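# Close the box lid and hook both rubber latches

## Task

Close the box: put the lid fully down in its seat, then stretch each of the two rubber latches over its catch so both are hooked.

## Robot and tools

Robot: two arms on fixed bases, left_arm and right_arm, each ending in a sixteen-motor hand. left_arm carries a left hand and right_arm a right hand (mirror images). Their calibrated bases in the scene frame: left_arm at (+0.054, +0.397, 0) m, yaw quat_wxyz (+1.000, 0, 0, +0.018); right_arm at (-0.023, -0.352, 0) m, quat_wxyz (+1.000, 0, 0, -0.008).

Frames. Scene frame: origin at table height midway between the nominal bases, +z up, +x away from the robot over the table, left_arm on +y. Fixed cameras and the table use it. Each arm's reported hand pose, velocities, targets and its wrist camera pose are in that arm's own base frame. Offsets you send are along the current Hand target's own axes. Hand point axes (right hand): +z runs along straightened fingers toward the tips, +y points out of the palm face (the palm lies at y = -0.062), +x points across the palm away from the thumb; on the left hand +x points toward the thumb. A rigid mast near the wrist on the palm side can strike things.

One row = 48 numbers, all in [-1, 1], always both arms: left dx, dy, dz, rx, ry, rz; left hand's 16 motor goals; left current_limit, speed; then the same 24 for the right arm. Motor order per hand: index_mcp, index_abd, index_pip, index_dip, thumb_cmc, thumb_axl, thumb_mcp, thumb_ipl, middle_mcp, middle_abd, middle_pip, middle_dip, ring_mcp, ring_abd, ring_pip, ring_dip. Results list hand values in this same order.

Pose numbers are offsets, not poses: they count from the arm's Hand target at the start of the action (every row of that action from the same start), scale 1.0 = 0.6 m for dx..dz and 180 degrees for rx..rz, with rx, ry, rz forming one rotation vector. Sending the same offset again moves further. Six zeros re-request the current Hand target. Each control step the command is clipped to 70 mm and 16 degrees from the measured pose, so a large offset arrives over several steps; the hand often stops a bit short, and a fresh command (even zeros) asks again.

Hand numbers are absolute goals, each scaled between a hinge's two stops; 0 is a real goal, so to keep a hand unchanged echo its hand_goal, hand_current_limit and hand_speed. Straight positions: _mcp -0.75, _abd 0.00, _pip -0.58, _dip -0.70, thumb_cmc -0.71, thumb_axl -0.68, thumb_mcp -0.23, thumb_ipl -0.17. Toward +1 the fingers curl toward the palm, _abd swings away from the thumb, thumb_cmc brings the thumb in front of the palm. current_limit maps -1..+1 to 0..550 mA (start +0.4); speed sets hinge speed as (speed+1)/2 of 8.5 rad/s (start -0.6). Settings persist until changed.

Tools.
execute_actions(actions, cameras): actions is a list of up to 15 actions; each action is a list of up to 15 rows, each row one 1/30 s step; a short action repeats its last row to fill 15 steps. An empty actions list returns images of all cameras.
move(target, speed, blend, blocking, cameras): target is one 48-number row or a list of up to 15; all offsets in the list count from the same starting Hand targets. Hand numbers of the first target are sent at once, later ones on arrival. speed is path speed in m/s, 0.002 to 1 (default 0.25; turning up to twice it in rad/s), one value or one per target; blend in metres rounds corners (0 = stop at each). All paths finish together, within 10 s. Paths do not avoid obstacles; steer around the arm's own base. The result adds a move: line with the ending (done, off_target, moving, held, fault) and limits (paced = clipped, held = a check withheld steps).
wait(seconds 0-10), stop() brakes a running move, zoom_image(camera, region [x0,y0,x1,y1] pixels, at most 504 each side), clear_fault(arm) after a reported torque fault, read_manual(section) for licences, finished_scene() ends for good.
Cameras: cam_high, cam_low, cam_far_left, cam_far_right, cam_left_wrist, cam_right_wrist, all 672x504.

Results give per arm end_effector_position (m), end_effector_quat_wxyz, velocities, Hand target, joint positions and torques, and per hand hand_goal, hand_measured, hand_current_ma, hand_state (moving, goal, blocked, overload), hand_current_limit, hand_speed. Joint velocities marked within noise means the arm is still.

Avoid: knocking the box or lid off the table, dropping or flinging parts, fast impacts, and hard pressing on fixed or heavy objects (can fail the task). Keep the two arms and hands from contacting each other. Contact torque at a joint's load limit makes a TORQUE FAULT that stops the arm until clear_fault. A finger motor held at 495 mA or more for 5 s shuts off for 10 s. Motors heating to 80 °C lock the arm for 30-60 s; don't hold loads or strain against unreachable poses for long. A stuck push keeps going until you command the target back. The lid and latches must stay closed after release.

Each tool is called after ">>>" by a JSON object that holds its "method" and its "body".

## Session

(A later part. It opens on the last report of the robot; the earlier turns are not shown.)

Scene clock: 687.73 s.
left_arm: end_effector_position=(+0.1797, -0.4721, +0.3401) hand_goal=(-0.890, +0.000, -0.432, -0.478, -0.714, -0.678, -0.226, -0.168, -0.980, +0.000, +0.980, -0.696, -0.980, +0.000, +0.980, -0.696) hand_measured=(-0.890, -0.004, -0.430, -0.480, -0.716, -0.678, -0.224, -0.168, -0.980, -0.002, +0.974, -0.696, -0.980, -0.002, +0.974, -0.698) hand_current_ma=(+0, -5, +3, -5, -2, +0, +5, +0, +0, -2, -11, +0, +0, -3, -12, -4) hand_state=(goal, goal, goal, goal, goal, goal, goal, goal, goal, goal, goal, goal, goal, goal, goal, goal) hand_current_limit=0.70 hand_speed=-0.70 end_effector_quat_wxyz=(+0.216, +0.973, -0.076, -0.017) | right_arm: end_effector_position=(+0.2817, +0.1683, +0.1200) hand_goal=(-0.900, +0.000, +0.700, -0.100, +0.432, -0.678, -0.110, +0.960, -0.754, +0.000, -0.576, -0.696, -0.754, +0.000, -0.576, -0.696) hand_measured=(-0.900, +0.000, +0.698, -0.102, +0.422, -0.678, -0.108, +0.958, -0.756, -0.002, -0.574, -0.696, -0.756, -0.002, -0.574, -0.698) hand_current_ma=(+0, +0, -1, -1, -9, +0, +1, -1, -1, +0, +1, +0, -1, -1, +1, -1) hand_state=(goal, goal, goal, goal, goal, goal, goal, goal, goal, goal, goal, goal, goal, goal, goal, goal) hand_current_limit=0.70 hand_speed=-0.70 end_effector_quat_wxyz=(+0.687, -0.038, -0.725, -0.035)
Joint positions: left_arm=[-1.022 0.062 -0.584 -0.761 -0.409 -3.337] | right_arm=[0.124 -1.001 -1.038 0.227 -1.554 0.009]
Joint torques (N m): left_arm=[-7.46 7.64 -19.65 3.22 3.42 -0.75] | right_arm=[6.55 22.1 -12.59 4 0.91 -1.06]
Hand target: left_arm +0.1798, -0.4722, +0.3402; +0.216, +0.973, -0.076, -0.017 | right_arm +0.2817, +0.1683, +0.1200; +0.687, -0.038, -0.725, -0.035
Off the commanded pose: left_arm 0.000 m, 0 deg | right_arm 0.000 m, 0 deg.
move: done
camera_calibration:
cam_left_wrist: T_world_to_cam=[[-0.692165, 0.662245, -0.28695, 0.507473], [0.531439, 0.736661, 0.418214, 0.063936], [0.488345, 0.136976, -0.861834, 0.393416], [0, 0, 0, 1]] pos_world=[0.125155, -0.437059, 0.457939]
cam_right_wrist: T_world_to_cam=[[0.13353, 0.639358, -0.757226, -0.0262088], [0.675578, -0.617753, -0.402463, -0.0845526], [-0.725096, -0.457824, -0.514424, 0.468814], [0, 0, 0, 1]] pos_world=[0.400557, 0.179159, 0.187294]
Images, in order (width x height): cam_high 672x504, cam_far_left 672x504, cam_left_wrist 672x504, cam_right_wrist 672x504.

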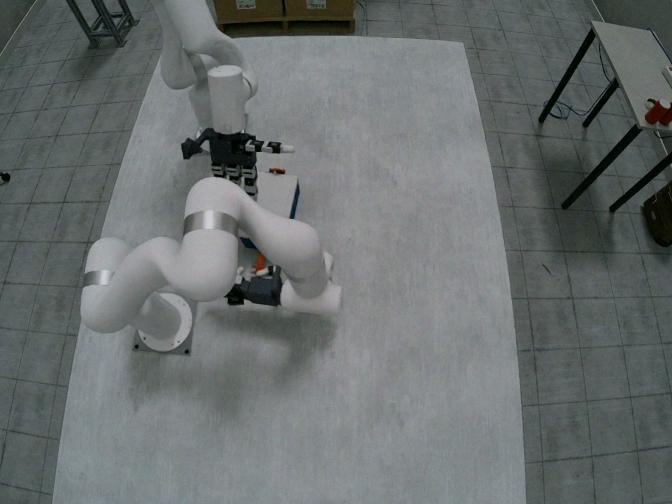

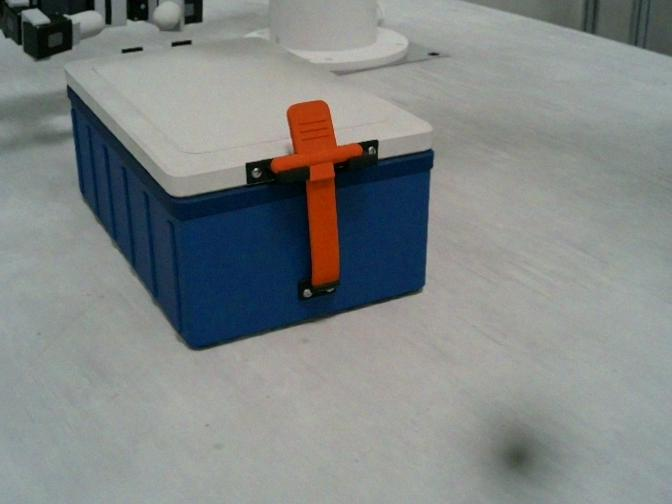

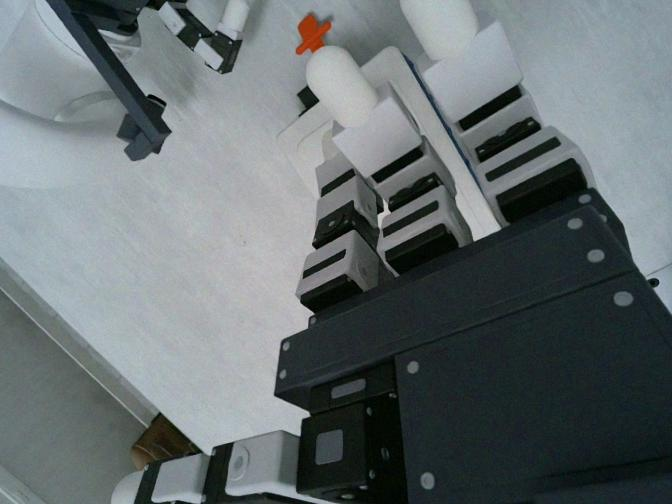

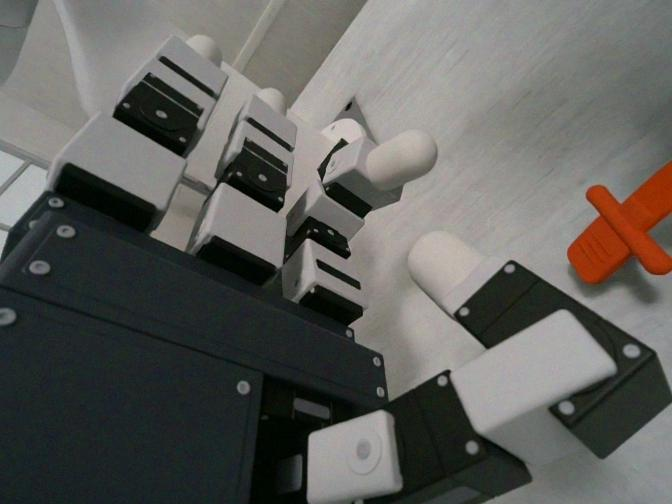

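>>> {"method": "move", "body": {"target": [0,-0.0563,0.1208,0,0,0,-0.89,0,-0.431,-0.478,-0.714,-0.678,-0.226,-0.168,-0.98,0,0.98,-0.696,-0.98,0,0.98,-0.696,0.7,-0.7,-0.1223,-0.0233,0.0064,0,0,0,-0.9,0,0.70,-0.10,0.433,-0.678,-0.11,0.96,-0.754,0,-0.576,-0.696,-0.754,0,-0.576,-0.696,0.7,-0.7], "speed": 0.1, "cameras": ["cam_high","cam_far_left","cam_right_wrist","cam_low","cam_far_right","cam_left_wrist"]}}

>>> {"method": "zoom_image", "body": {"camera": "cam_right_wrist", "region": [340, 60, 580, 300]}}

>>> {"method": "zoom_image", "body": {"camera": "cam_far_left", "region": [90, 0, 240, 100]}}

Scene clock: 693.80 s.
left_arm: end_effector_position=(+0.1799, -0.4723, +0.2602) hand_goal=(-0.890, +0.000, -0.432, -0.478, -0.714, -0.678, -0.226, -0.168, -0.980, +0.000, +0.980, -0.696, -0.980, +0.000, +0.980, -0.696) hand_measured=(-0.890, -0.002, -0.430, -0.480, -0.716, -0.678, -0.224, -0.168, -0.980, -0.002, +0.974, -0.696, -0.980, -0.002, +0.974, -0.698) hand_current_ma=(+0, -5, +2, -5, -2, +0, +5, +0, +0, -2, -11, +0, +0, -3, -12, -4) hand_state=(goal, goal, goal, goal, goal, goal, goal, goal, goal, goal, goal, goal, goal, goal, goal, goal) hand_current_limit=0.70 hand_speed=-0.70 end_effector_quat_wxyz=(+0.216, +0.973, -0.076, -0.017) | right_arm: end_effector_position=(+0.2803, +0.1544, +0.0465) hand_goal=(-0.900, +0.000, +0.700, -0.100, +0.432, -0.678, -0.110, +0.960, -0.754, +0.000, -0.576, -0.696, -0.754, +0.000, -0.576, -0.696) hand_measured=(-0.900, +0.000, +0.698, -0.102, +0.422, -0.678, -0.108, +0.958, -0.756, -0.002, -0.574, -0.696, -0.756, -0.002, -0.574, -0.698) hand_current_ma=(+0, +0, -1, -1, -9, +0, +1, -1, -1, +0, +1, +0, -1, -1, +1, -1) hand_state=(goal, goal, goal, goal, goal, goal, goal, goal, goal, goal, goal, goal, goal, goal, goal, goal) hand_current_limit=0.70 hand_speed=-0.70 end_effector_quat_wxyz=(+0.687, -0.038, -0.725, -0.035)
Joint positions: left_arm=[-1.022 -0.108 -0.527 -1.308 -0.287 -2.758] | right_arm=[0.097 -1.178 -1.133 0.2 -1.474 -0.009]
Joint torques (N m): left_arm=[7.51 10.05 -3.95 -3.9 -1.9 0.55] | right_arm=[-7.39 23.85 -11.26 -3.81 0.94 -1.07]
Hand target: left_arm +0.1798, -0.4723, +0.2602; +0.216, +0.973, -0.076, -0.017 | right_arm +0.2803, +0.1544, +0.0465; +0.687, -0.038, -0.725, -0.035
Off the commanded pose: left_arm 0.000 m, 0 deg | right_arm 0.000 m, 0 deg.
move: done
camera_calibration:
cam_left_wrist: T_world_to_cam=[[-0.692119, 0.662219, -0.287119, 0.484729], [0.531121, 0.736628, 0.418677, 0.0972202], [0.488755, 0.13728, -0.861553, 0.324493], [0, 0, 0, 1]] pos_world=[0.125257, -0.437158, 0.378039]
cam_right_wrist: T_world_to_cam=[[0.13353, 0.639358, -0.757226, -0.0727269], [0.675578, -0.617753, -0.402463, -0.121836], [-0.725096, -0.457824, -0.514424, 0.42358], [0, 0, 0, 1]] pos_world=[0.399157, 0.165159, 0.113794]

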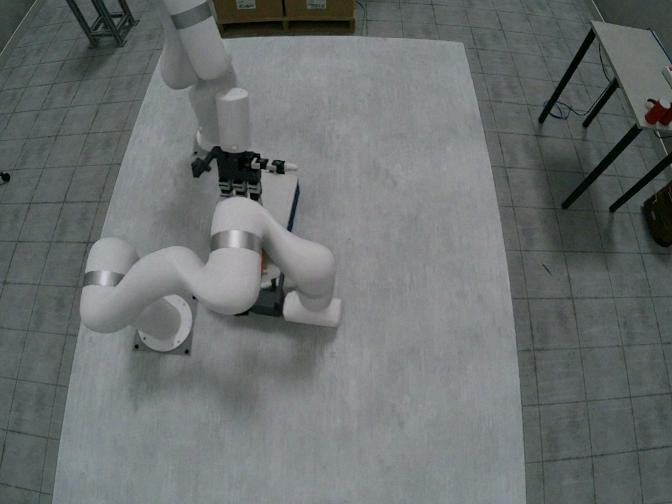

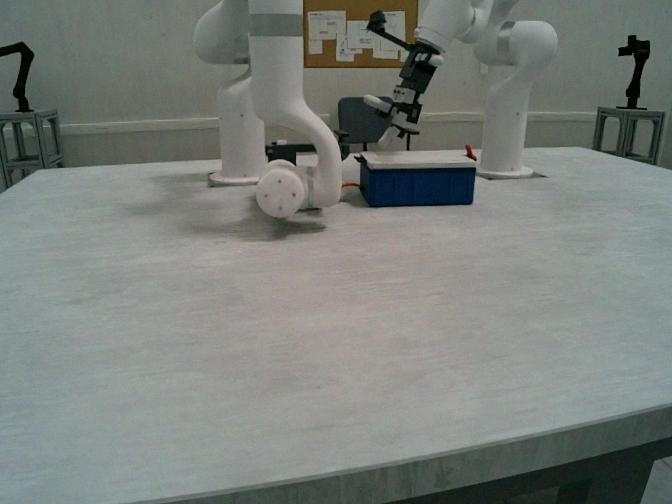

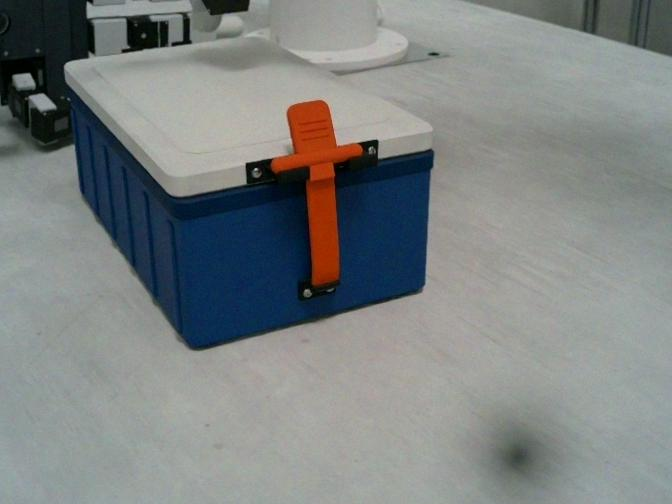

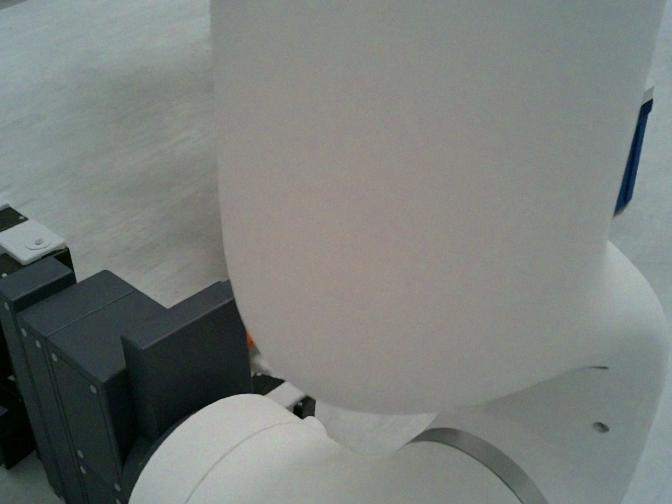

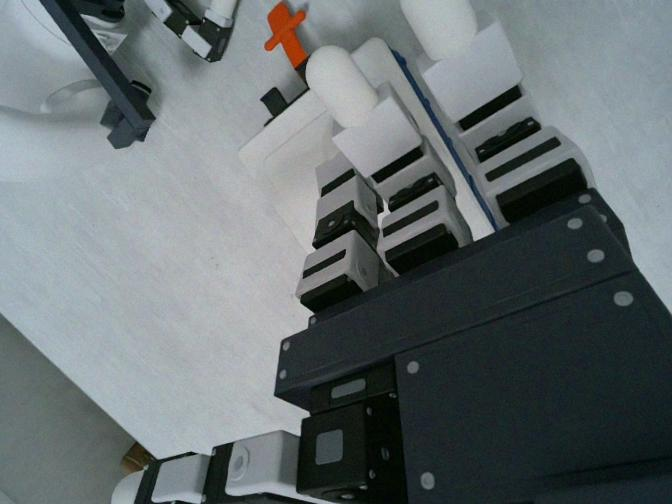

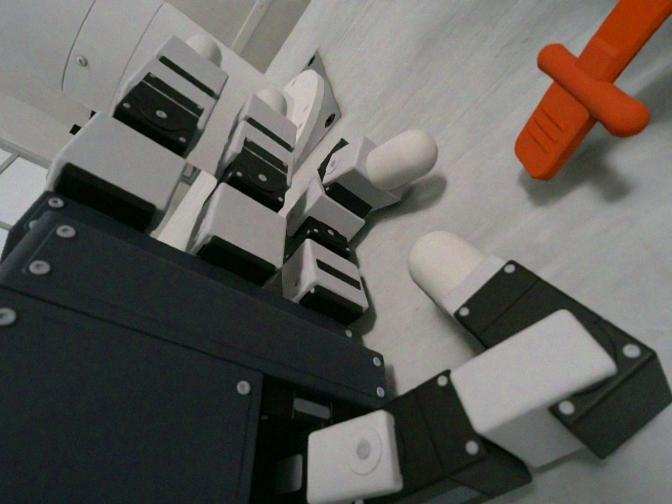

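Scaled by 2.100 from the camera's 672x504 image, which has a finer 960x720 frame.

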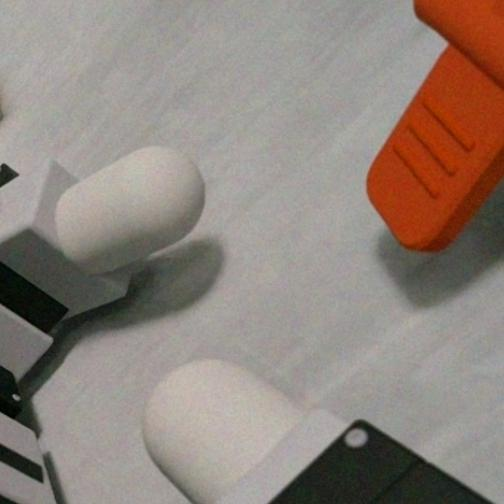

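Scaled by 3.360 from the camera's 672x504 image, which has a finer 960x720 frame.

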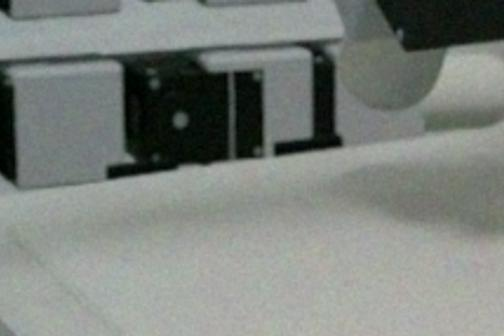

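>>> {"method": "zoom_image", "body": {"camera": "cam_left_wrist", "region": [140, 0, 400, 150]}}

>>> {"method": "zoom_image", "body": {"camera": "cam_low", "region": [240, 120, 400, 240]}}

>>> {"method": "zoom_image", "body": {"camera": "cam_right_wrist", "region": [480, 0, 672, 230]}}

Scaled by 1.938 from the camera's 672x504 image, which has a finer 960x720 frame.

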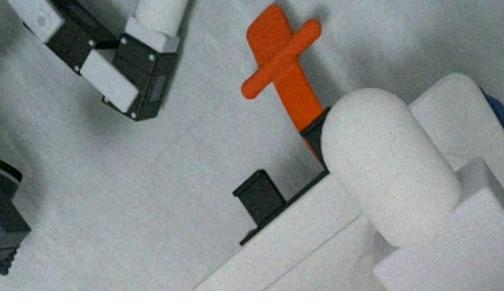

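Scaled by 3.150 from the camera's 672x504 image, which has a finer 960x720 frame.

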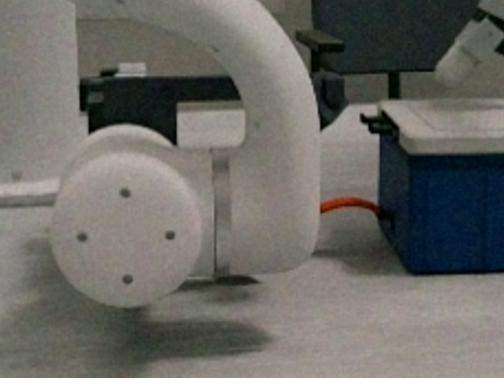

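Scaled by 2.191 from the camera's 672x504 image, which has a finer 960x720 frame.

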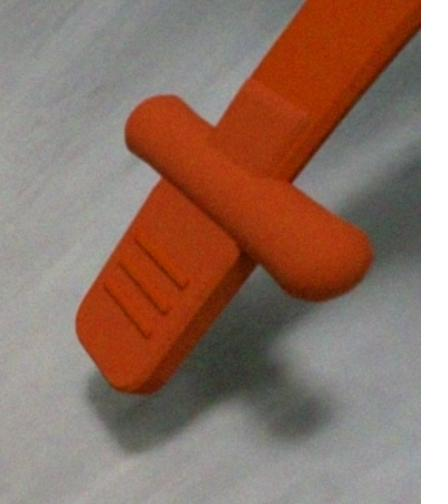

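>>> {"method": "move", "body": {"target": [0,-0.0099,0.0211,0,0,0,-0.89,0,-0.431,-0.478,-0.714,-0.678,-0.226,-0.168,-0.98,0,0.98,-0.696,-0.98,0,0.98,-0.696,0.7,-0.7,-0.0004,0.0333,-0.0083,0,0,0,-0.9,0,0.70,-0.10,0.433,-0.678,-0.16,0.96,-0.754,0,-0.576,-0.696,-0.754,0,-0.576,-0.696,0.7,-0.7], "speed": 0.05, "cameras": ["cam_right_wrist","cam_left_wrist","cam_far_left"]}}

>>> {"method": "zoom_image", "body": {"camera": "cam_right_wrist", "region": [360, 60, 600, 300]}}

>>> {"method": "zoom_image", "body": {"camera": "cam_left_wrist", "region": [180, 0, 400, 150]}}

Scene clock: 716.27 s.
left_arm: end_effector_position=(+0.1797, -0.4723, +0.2462) hand_goal=(-0.890, +0.000, -0.432, -0.478, -0.714, -0.678, -0.226, -0.168, -0.980, +0.000, +0.980, -0.696, -0.980, +0.000, +0.980, -0.696) hand_measured=(-0.890, -0.002, -0.430, -0.480, -0.716, -0.678, -0.224, -0.168, -0.980, -0.002, +0.974, -0.696, -0.980, -0.002, +0.974, -0.698) hand_current_ma=(+0, -4, +2, -5, -2, +0, +5, +0, +0, -2, -11, +0, +0, -3, -12, -4) hand_state=(goal, goal, goal, goal, goal, goal, goal, goal, goal, goal, goal, goal, goal, goal, goal, goal) hand_current_limit=0.70 hand_speed=-0.70 end_effector_quat_wxyz=(+0.216, +0.973, -0.076, -0.017) | right_arm: end_effector_position=(+0.2873, +0.1738, +0.0466) hand_goal=(-0.900, +0.000, +0.700, -0.100, +0.432, -0.678, -0.160, +0.960, -0.754, +0.000, -0.576, -0.696, -0.754, +0.000, -0.576, -0.696) hand_measured=(-0.900, +0.000, +0.698, -0.102, +0.422, -0.678, -0.158, +0.958, -0.756, -0.002, -0.574, -0.696, -0.756, -0.002, -0.574, -0.698) hand_current_ma=(+0, +0, -1, -1, -9, +0, +1, -1, -1, +0, +1, +0, -1, -1, +1, -1) hand_state=(goal, goal, goal, goal, goal, goal, goal, goal, goal, goal, goal, goal, goal, goal, goal, goal) hand_current_limit=0.70 hand_speed=-0.70 end_effector_quat_wxyz=(+0.687, -0.038, -0.725, -0.035)
Joint positions: left_arm=[-1.022 -0.143 -0.521 -1.445 -0.28 -2.616] | right_arm=[0.134 -1.185 -1.159 0.237 -1.492 -0.006]
Joint torques (N m): left_arm=[5.68 10.89 -3.65 -4.12 2.89 0.56] | right_arm=[7.19 24.27 -10.92 4.12 -3.37 0.77]
Hand target: left_arm +0.1798, -0.4723, +0.2462; +0.216, +0.973, -0.076, -0.017 | right_arm +0.2873, +0.1738, +0.0466; +0.687, -0.038, -0.725, -0.035
Off the commanded pose: left_arm 0.000 m, 0 deg | right_arm 0.000 m, 0 deg.
move: done
camera_calibration:
cam_left_wrist: T_world_to_cam=[[-0.692119, 0.662257, -0.287032, 0.480625], [0.531455, 0.736666, 0.418186, 0.10329], [0.488393, 0.13689, -0.86182, 0.312455], [0, 0, 0, 1]] pos_world=[0.125155, -0.43716, 0.36404]
cam_right_wrist: T_world_to_cam=[[0.13353, 0.639358, -0.757226, -0.0860652], [0.675578, -0.617753, -0.402463, -0.114581], [-0.725096, -0.457824, -0.514424, 0.437537], [0, 0, 0, 1]] pos_world=[0.406157, 0.184559, 0.113794]
Images, in order (width x height): cam_far_left 672x504, cam_left_wrist 672x504, cam_right_wrist 672x504.

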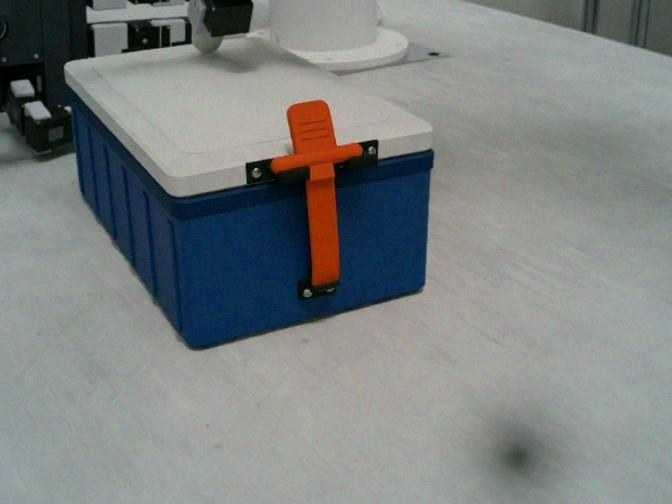

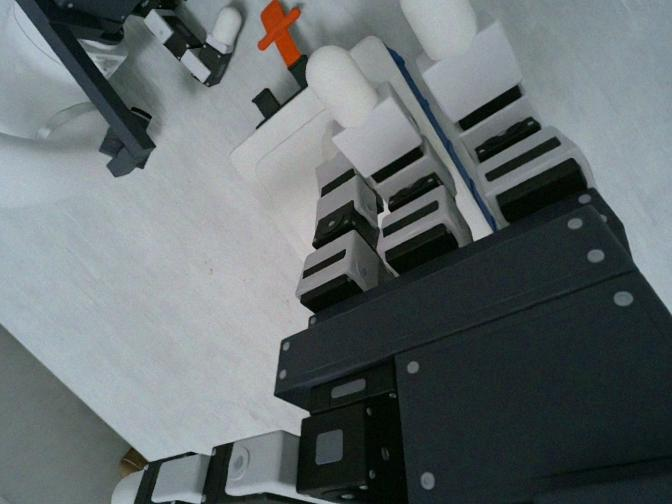

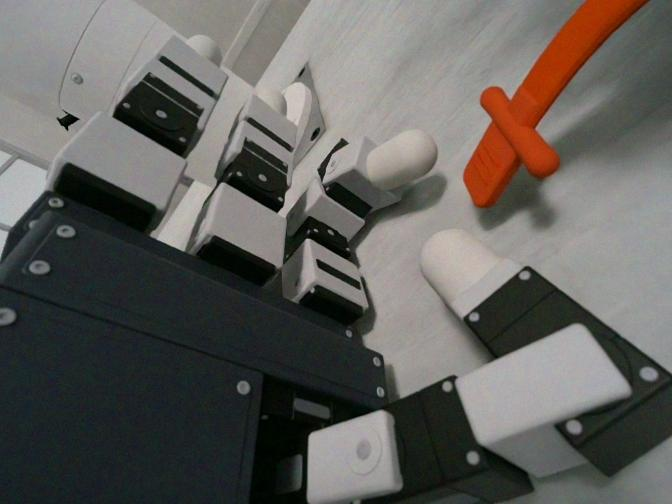

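Scaled by 2.100 from the camera's 672x504 image, which has a finer 960x720 frame.

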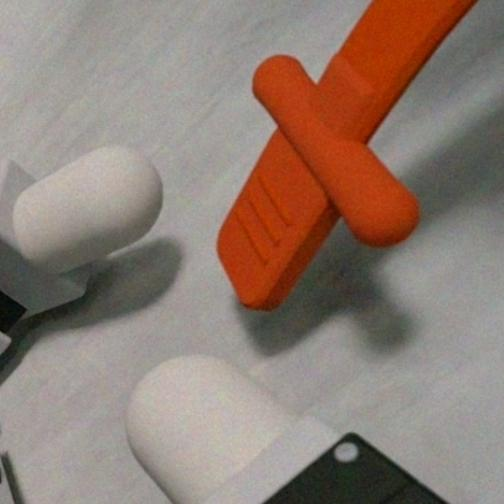

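Scaled by 2.291 from the camera's 672x504 image, which has a finer 960x720 frame.

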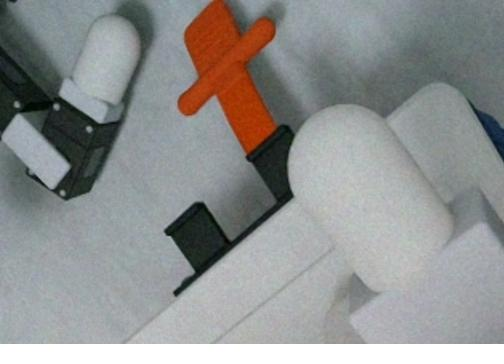

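>>> {"method": "move", "body": {"target": [0,0,0,0,0,0,-0.89,0,-0.431,-0.478,-0.714,-0.678,-0.226,-0.168,-0.98,0,0.98,-0.696,-0.98,0,0.98,-0.696,0.7,-0.7,-0.0137,0,0.0151,0.0023,0,0.0444,-0.9,0,0.70,-0.10,0.571,-0.80,-0.16,0.96,-0.754,0,-0.576,-0.696,-0.754,0,-0.576,-0.696,0.7,-0.7], "speed": 0.05, "cameras": ["cam_right_wrist","cam_left_wrist"]}}

>>> {"method": "zoom_image", "body": {"camera": "cam_right_wrist", "region": [360, 60, 600, 300]}}

>>> {"method": "zoom_image", "body": {"camera": "cam_left_wrist", "region": [180, 0, 400, 150]}}

Scene clock: 733.40 s.
left_arm: end_effector_position=(+0.1798, -0.4723, +0.2462) hand_goal=(-0.890, +0.000, -0.432, -0.478, -0.714, -0.678, -0.226, -0.168, -0.980, +0.000, +0.980, -0.696, -0.980, +0.000, +0.980, -0.696) hand_measured=(-0.890, -0.002, -0.430, -0.480, -0.716, -0.678, -0.224, -0.168, -0.980, -0.002, +0.974, -0.696, -0.980, -0.002, +0.974, -0.698) hand_current_ma=(+0, -4, +2, -5, -2, +0, +5, +0, +0, -2, -11, +0, +0, -3, -12, -4) hand_state=(goal, goal, goal, goal, goal, goal, goal, goal, goal, goal, goal, goal, goal, goal, goal, goal) hand_current_limit=0.70 hand_speed=-0.70 end_effector_quat_wxyz=(+0.216, +0.973, -0.076, -0.017) | right_arm: end_effector_position=(+0.2787, +0.1747, +0.0379) hand_goal=(-0.900, +0.000, +0.700, -0.100, +0.570, -0.800, -0.160, +0.960, -0.754, +0.000, -0.576, -0.696, -0.754, +0.000, -0.576, -0.696) hand_measured=(-0.900, +0.000, +0.698, -0.102, +0.554, -0.800, -0.158, +0.958, -0.756, -0.002, -0.574, -0.696, -0.756, -0.002, -0.574, -0.698) hand_current_ma=(+0, +0, -1, -1, -18, +0, +1, -1, +0, +0, +1, +0, +0, -1, +1, -1) hand_state=(goal, goal, goal, goal, goal, goal, goal, goal, goal, goal, goal, goal, goal, goal, goal, goal) hand_current_limit=0.70 hand_speed=-0.70 end_effector_quat_wxyz=(+0.688, -0.085, -0.720, +0.015)
Joint positions: left_arm=[-1.022 -0.143 -0.521 -1.445 -0.28 -2.615] | right_arm=[0.149 -1.173 -1.135 0.246 -1.481 0.131]
Joint torques (N m): left_arm=[8.47 10.39 -3.79 -3.89 2.69 0.55] | right_arm=[5.04 42.11 -1.43 3.81 0.97 0.77]
Hand target: left_arm +0.1798, -0.4723, +0.2462; +0.216, +0.973, -0.076, -0.017 | right_arm +0.2787, +0.1747, +0.0379; +0.688, -0.085, -0.720, +0.015
Off the commanded pose: left_arm 0.000 m, 0 deg | right_arm 0.000 m, 0 deg.
move: done
camera_calibration:
cam_left_wrist: T_world_to_cam=[[-0.692119, 0.662257, -0.287032, 0.480625], [0.531455, 0.736666, 0.418186, 0.10329], [0.488393, 0.13689, -0.86182, 0.312455], [0, 0, 0, 1]] pos_world=[0.125155, -0.43716, 0.36404]
cam_right_wrist: T_world_to_cam=[[0.122069, 0.528177, -0.840314, -0.0663235], [0.670202, -0.66834, -0.322726, -0.104436], [-0.732072, -0.523785, -0.435569, 0.437749], [0, 0, 0, 1]] pos_world=[0.398553, 0.194518, 0.101233]
Images, in order (width x height): cam_left_wrist 672x504, cam_right_wrist 672x504.

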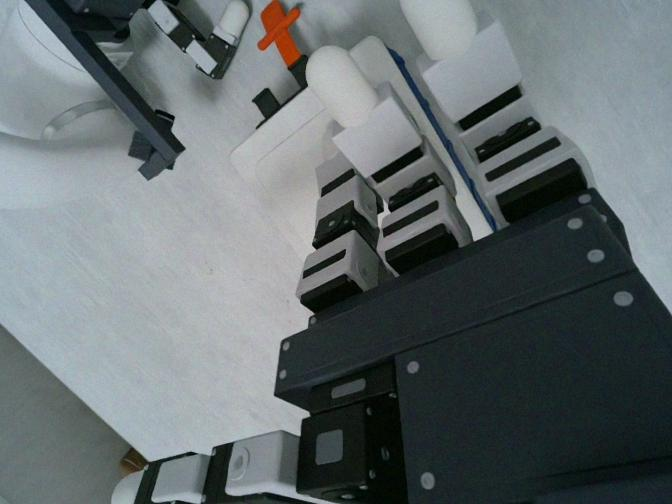

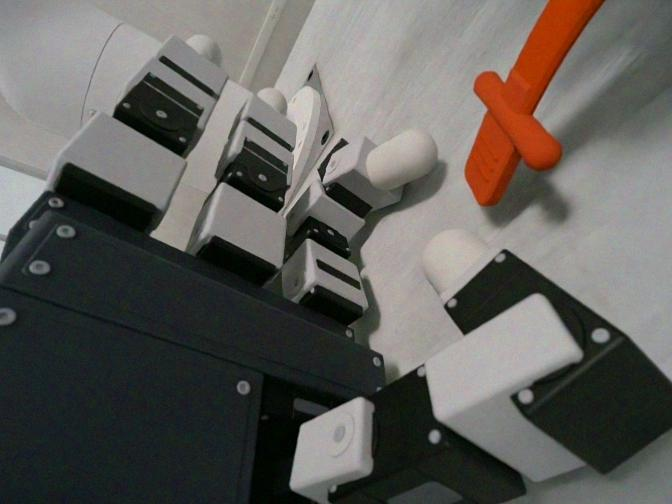

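Scaled by 2.100 from the camera's 672x504 image, which has a finer 960x720 frame.

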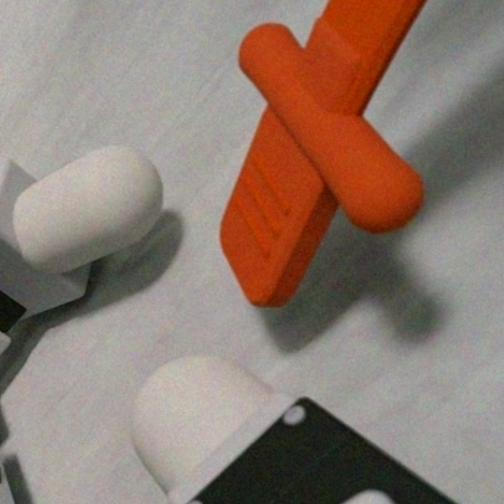

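Scaled by 2.291 from the camera's 672x504 image, which has a finer 960x720 frame.

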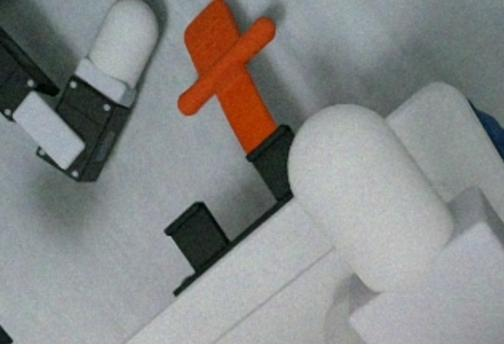

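>>> {"method": "move", "body": {"target": [0,0,0,0,0,0,-0.89,0,-0.431,-0.478,-0.714,-0.678,-0.226,-0.168,-0.98,0,0.98,-0.696,-0.98,0,0.98,-0.696,0.7,-0.7,0.0065,0.0464,-0.0003,0,0,0,-0.9,0,0.70,-0.10,0.571,-0.80,-0.16,0.96,-0.754,0,-0.576,-0.696,-0.754,0,-0.576,-0.696,0.7,-0.7], "speed": 0.05, "cameras": ["cam_right_wrist","cam_left_wrist"]}}

>>> {"method": "zoom_image", "body": {"camera": "cam_right_wrist", "region": [340, 60, 580, 300]}}

>>> {"method": "zoom_image", "body": {"camera": "cam_left_wrist", "region": [180, 0, 400, 150]}}

Scene clock: 737.53 s.
left_arm: end_effector_position=(+0.1798, -0.4723, +0.2462) hand_goal=(-0.890, +0.000, -0.432, -0.478, -0.714, -0.678, -0.226, -0.168, -0.980, +0.000, +0.980, -0.696, -0.980, +0.000, +0.980, -0.696) hand_measured=(-0.890, -0.002, -0.430, -0.480, -0.716, -0.678, -0.224, -0.168, -0.980, -0.002, +0.974, -0.696, -0.980, -0.002, +0.974, -0.698) hand_current_ma=(+0, -4, +2, -5, -2, +0, +5, +0, +0, -2, -11, +0, +0, -3, -12, -4) hand_state=(goal, goal, goal, goal, goal, goal, goal, goal, goal, goal, goal, goal, goal, goal, goal, goal) hand_current_limit=0.70 hand_speed=-0.70 end_effector_quat_wxyz=(+0.216, +0.973, -0.076, -0.017) | right_arm: end_effector_position=(+0.2816, +0.2026, +0.0379) hand_goal=(-0.900, +0.000, +0.700, -0.100, +0.570, -0.800, -0.160, +0.960, -0.754, +0.000, -0.576, -0.696, -0.754, +0.000, -0.576, -0.696) hand_measured=(-0.900, +0.000, +0.698, -0.102, +0.554, -0.800, -0.158, +0.958, -0.754, -0.002, -0.574, -0.696, -0.754, -0.002, -0.574, -0.698) hand_current_ma=(+0, +0, -1, -1, -18, +0, +1, -1, +0, +0, +1, +0, +0, -1, +1, -1) hand_state=(goal, goal, goal, goal, goal, goal, goal, goal, goal, goal, goal, goal, goal, goal, goal, goal) hand_current_limit=0.70 hand_speed=-0.70 end_effector_quat_wxyz=(+0.688, -0.085, -0.720, +0.015)
Joint positions: left_arm=[-1.022 -0.143 -0.521 -1.445 -0.28 -2.615] | right_arm=[0.203 -1.179 -1.157 0.3 -1.497 0.133]
Joint torques (N m): left_arm=[7.66 10.72 -4.03 -3.78 2.49 0.6] | right_arm=[6.79 24.28 -11.74 3.93 -3.29 0.73]
Hand target: left_arm +0.1798, -0.4723, +0.2462; +0.216, +0.973, -0.076, -0.017 | right_arm +0.2816, +0.2026, +0.0379; +0.688, -0.085, -0.720, +0.015
Off the commanded pose: left_arm 0.000 m, 0 deg | right_arm 0.000 m, 0 deg.
move: done
camera_calibration:
cam_left_wrist: T_world_to_cam=[[-0.692119, 0.662257, -0.287032, 0.480625], [0.531455, 0.736666, 0.418186, 0.10329], [0.488393, 0.13689, -0.86182, 0.312455], [0, 0, 0, 1]] pos_world=[0.125155, -0.43716, 0.36404]
cam_right_wrist: T_world_to_cam=[[0.122069, 0.528177, -0.840314, -0.0814136], [0.670202, -0.66834, -0.322726, -0.0877328], [-0.732072, -0.523785, -0.435569, 0.454486], [0, 0, 0, 1]] pos_world=[0.401453, 0.222418, 0.101233]
Images, in order (width x height): cam_left_wrist 672x504, cam_right_wrist 672x504.

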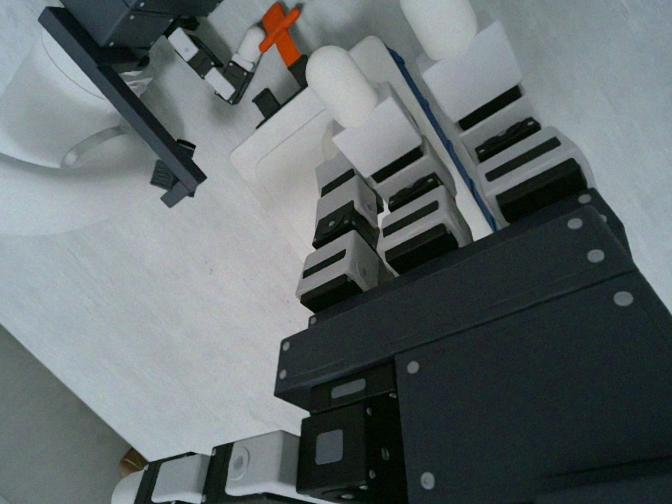

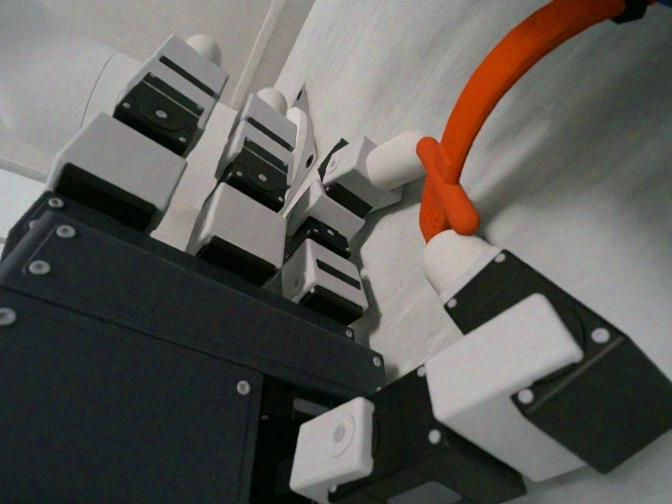

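Scaled by 2.100 from the camera's 672x504 image, which has a finer 960x720 frame.

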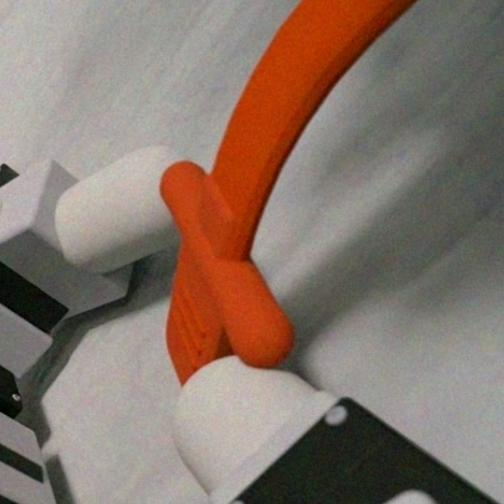

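Scaled by 2.291 from the camera's 672x504 image, which has a finer 960x720 frame.

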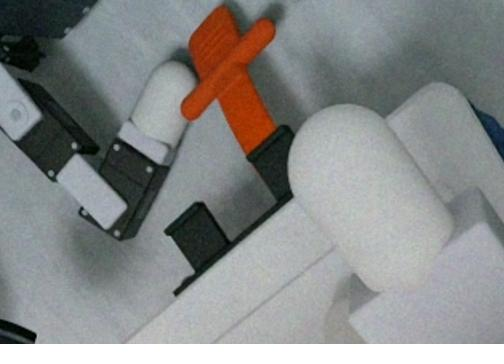

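>>> {"method": "move", "body": {"target": [0,0,0,0,0,0,-0.89,0,-0.431,-0.478,-0.714,-0.678,-0.226,-0.168,-0.98,0,0.98,-0.696,-0.98,0,0.98,-0.696,0.7,-0.7,-0.0007,-0.0066,0.005,0,0,0,-0.80,0,0.79,-0.05,0.571,-0.80,-0.12,0.93,-0.754,0,-0.576,-0.696,-0.754,0,-0.576,-0.696,0.7,-0.85], "speed": 0.03, "cameras": ["cam_right_wrist","cam_left_wrist"]}}

>>> {"method": "zoom_image", "body": {"camera": "cam_right_wrist", "region": [340, 60, 580, 300]}}

>>> {"method": "zoom_image", "body": {"camera": "cam_left_wrist", "region": [180, 0, 400, 150]}}

Scene clock: 742.23 s.
left_arm: end_effector_position=(+0.1798, -0.4723, +0.2462) hand_goal=(-0.890, +0.000, -0.432, -0.478, -0.714, -0.678, -0.226, -0.168, -0.980, +0.000, +0.980, -0.696, -0.980, +0.000, +0.980, -0.696) hand_measured=(-0.890, -0.002, -0.430, -0.480, -0.716, -0.678, -0.224, -0.168, -0.980, -0.002, +0.974, -0.696, -0.980, -0.002, +0.974, -0.698) hand_current_ma=(+0, -4, +2, -5, -2, +0, +5, +0, +0, -2, -11, +0, +0, -3, -12, -4) hand_state=(goal, goal, goal, goal, goal, goal, goal, goal, goal, goal, goal, goal, goal, goal, goal, goal) hand_current_limit=0.70 hand_speed=-0.70 end_effector_quat_wxyz=(+0.216, +0.973, -0.076, -0.017) | right_arm: end_effector_position=(+0.2783, +0.1990, +0.0378) hand_goal=(-0.800, +0.000, +0.790, -0.050, +0.570, -0.800, -0.120, +0.930, -0.754, +0.000, -0.576, -0.696, -0.754, +0.000, -0.576, -0.696) hand_measured=(-0.802, +0.000, +0.788, -0.054, +0.554, -0.800, -0.122, +0.932, -0.754, -0.002, -0.574, -0.696, -0.754, -0.002, -0.574, -0.698) hand_current_ma=(-1, +0, -1, -1, -18, +0, -1, +1, +0, +0, +1, +0, +0, -1, +1, -1) hand_state=(goal, goal, goal, goal, goal, goal, goal, goal, goal, goal, goal, goal, goal, goal, goal, goal) hand_current_limit=0.70 hand_speed=-0.85 end_effector_quat_wxyz=(+0.688, -0.085, -0.720, +0.015)
Joint positions: left_arm=[-1.022 -0.143 -0.521 -1.445 -0.28 -2.615] | right_arm=[0.197 -1.176 -1.146 0.294 -1.489 0.131]
Joint torques (N m): left_arm=[8.26 10.48 -4.07 -3.62 2.34 0.6] | right_arm=[-8.84 42 -2.25 -3.73 0.94 -1.08]
Hand target: left_arm +0.1798, -0.4723, +0.2462; +0.216, +0.973, -0.076, -0.017 | right_arm +0.2782, +0.1989, +0.0378; +0.688, -0.085, -0.720, +0.015
Off the commanded pose: left_arm 0.000 m, 0 deg | right_arm 0.000 m, 0 deg.
move: done
camera_calibration:
cam_left_wrist: T_world_to_cam=[[-0.692119, 0.662257, -0.287032, 0.480625], [0.531455, 0.736666, 0.418186, 0.10329], [0.488393, 0.13689, -0.86182, 0.312455], [0, 0, 0, 1]] pos_world=[0.125155, -0.43716, 0.36404]
cam_right_wrist: T_world_to_cam=[[0.122069, 0.528177, -0.840314, -0.0790971], [0.670202, -0.66834, -0.322726, -0.0878601], [-0.732072, -0.523785, -0.435569, 0.450111], [0, 0, 0, 1]] pos_world=[0.398053, 0.218818, 0.101233]
Images, in order (width x height): cam_left_wrist 672x504, cam_right_wrist 672x504.

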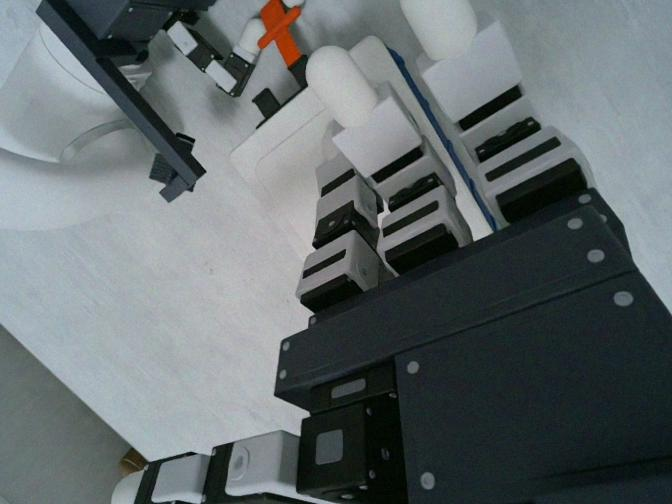

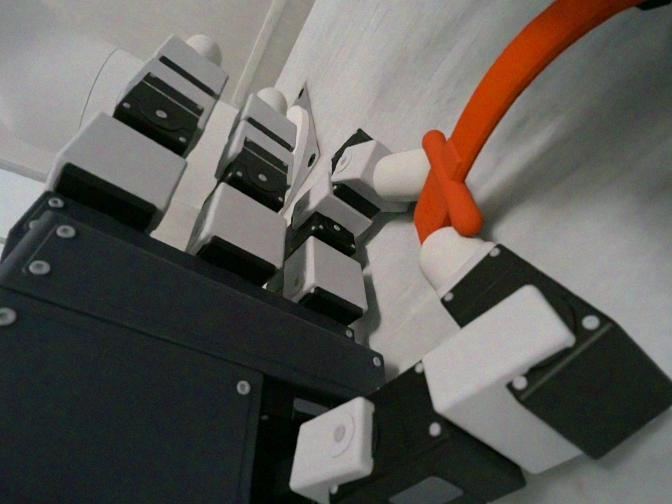

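Scaled by 2.100 from the camera's 672x504 image, which has a finer 960x720 frame.

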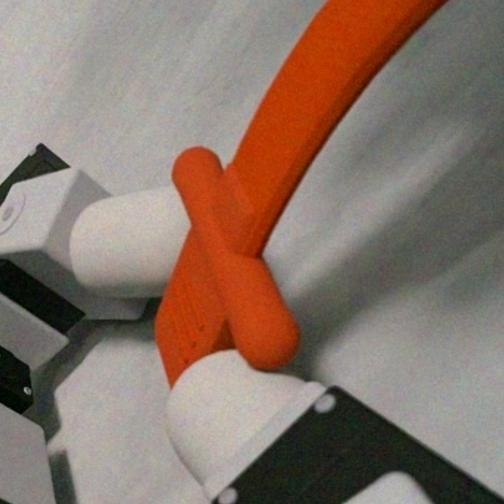

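Scaled by 2.291 from the camera's 672x504 image, which has a finer 960x720 frame.

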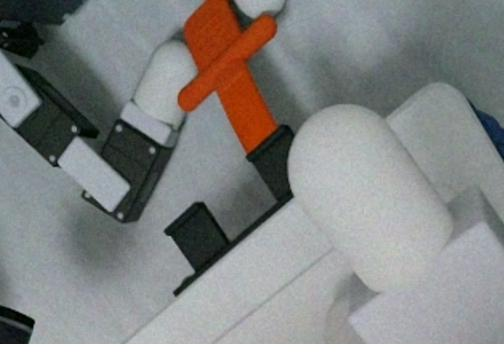

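>>> {"method": "move", "body": {"target": [0,0,0,0,0,0,-0.89,0,-0.431,-0.478,-0.714,-0.678,-0.226,-0.168,-0.98,0,0.98,-0.696,-0.98,0,0.98,-0.696,0.7,-0.7,0,0,0,0,0,0,-0.62,-0.03,1.0,-0.02,0.60,-0.80,-0.092,0.882,-0.754,0,-0.576,-0.696,-0.754,0,-0.576,-0.696,0.79,-0.88], "speed": 0.03, "cameras": ["cam_right_wrist","cam_left_wrist"]}}

>>> {"method": "zoom_image", "body": {"camera": "cam_right_wrist", "region": [340, 60, 580, 300]}}

>>> {"method": "zoom_image", "body": {"camera": "cam_left_wrist", "region": [180, 0, 400, 150]}}

Scene clock: 744.10 s.
left_arm: end_effector_position=(+0.1798, -0.4723, +0.2462) hand_goal=(-0.890, +0.000, -0.432, -0.478, -0.714, -0.678, -0.226, -0.168, -0.980, +0.000, +0.980, -0.696, -0.980, +0.000, +0.980, -0.696) hand_measured=(-0.890, -0.002, -0.430, -0.480, -0.716, -0.678, -0.224, -0.168, -0.980, -0.002, +0.974, -0.696, -0.980, -0.002, +0.974, -0.698) hand_current_ma=(+0, -4, +2, -5, -2, +0, +5, +0, +0, -2, -11, +0, +0, -3, -12, -4) hand_state=(goal, goal, goal, goal, goal, goal, goal, goal, goal, goal, goal, goal, goal, goal, goal, goal) hand_current_limit=0.70 hand_speed=-0.70 end_effector_quat_wxyz=(+0.216, +0.973, -0.076, -0.017) | right_arm: end_effector_position=(+0.2782, +0.1989, +0.0378) hand_goal=(-0.620, -0.030, +1.000, -0.020, +0.600, -0.800, -0.092, +0.882, -0.754, +0.000, -0.576, -0.696, -0.754, +0.000, -0.576, -0.696) hand_measured=(-0.780, -0.036, +0.844, -0.050, +0.580, -0.822, -0.116, +0.900, -0.754, -0.002, -0.574, -0.696, -0.754, -0.002, -0.574, -0.698) hand_current_ma=(-492, -3, -491, -44, -25, -35, -47, +33, +0, +0, +1, +0, +0, -1, +1, -1) hand_state=(blocked, goal, blocked, blocked, blocked, blocked, blocked, goal, goal, goal, goal, goal, goal, goal, goal, goal) hand_current_limit=0.79 hand_speed=-0.88 end_effector_quat_wxyz=(+0.688, -0.085, -0.720, +0.015)
Joint positions: left_arm=[-1.022 -0.143 -0.521 -1.445 -0.28 -2.615] | right_arm=[0.197 -1.176 -1.145 0.294 -1.489 0.131]
Joint torques (N m): left_arm=[8.16 11 -3.59 -3.99 2.26 0.59] | right_arm=[-8.12 41.77 -2.05 -3.88 0.86 -1.13]
Hand target: left_arm +0.1798, -0.4723, +0.2462; +0.216, +0.973, -0.076, -0.017 | right_arm +0.2782, +0.1989, +0.0378; +0.688, -0.085, -0.720, +0.015
Off the commanded pose: left_arm 0.000 m, 0 deg | right_arm 0.000 m, 0 deg.
move: done
camera_calibration:
cam_left_wrist: T_world_to_cam=[[-0.692119, 0.662257, -0.287032, 0.480625], [0.531455, 0.736666, 0.418186, 0.10329], [0.488393, 0.13689, -0.86182, 0.312455], [0, 0, 0, 1]] pos_world=[0.125155, -0.43716, 0.36404]
cam_right_wrist: T_world_to_cam=[[0.122069, 0.528177, -0.840314, -0.0790971], [0.670202, -0.66834, -0.322726, -0.0878601], [-0.732072, -0.523785, -0.435569, 0.450111], [0, 0, 0, 1]] pos_world=[0.398053, 0.218818, 0.101233]
Images, in order (width x height): cam_left_wrist 672x504, cam_right_wrist 672x504.

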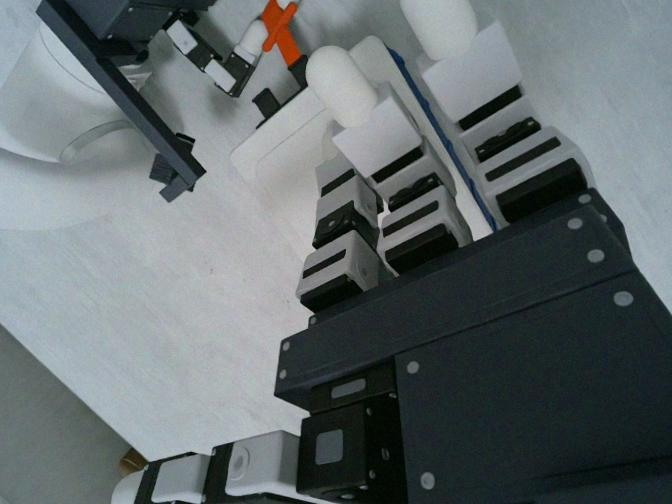

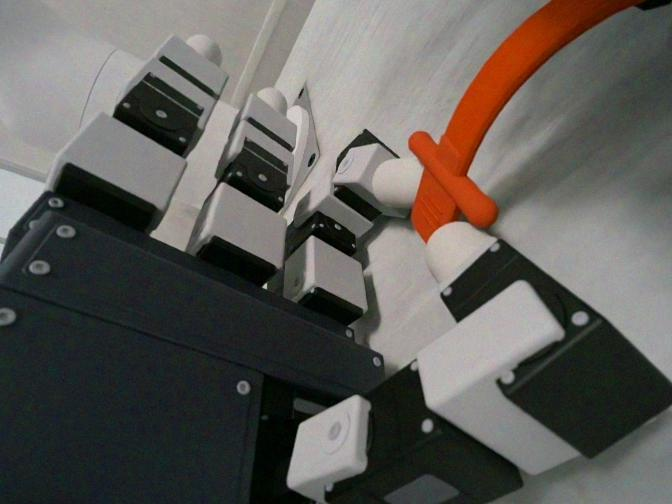

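Scaled by 2.100 from the camera's 672x504 image, which has a finer 960x720 frame.

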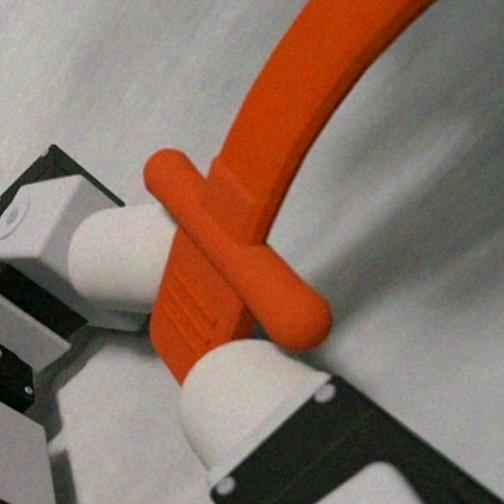

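Scaled by 2.291 from the camera's 672x504 image, which has a finer 960x720 frame.

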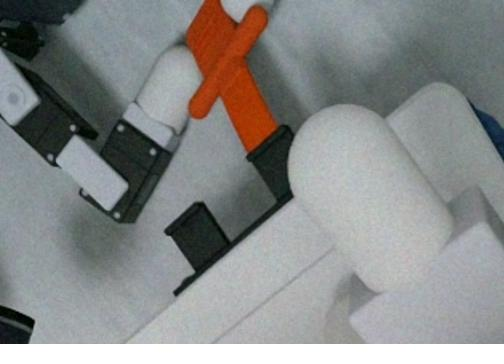

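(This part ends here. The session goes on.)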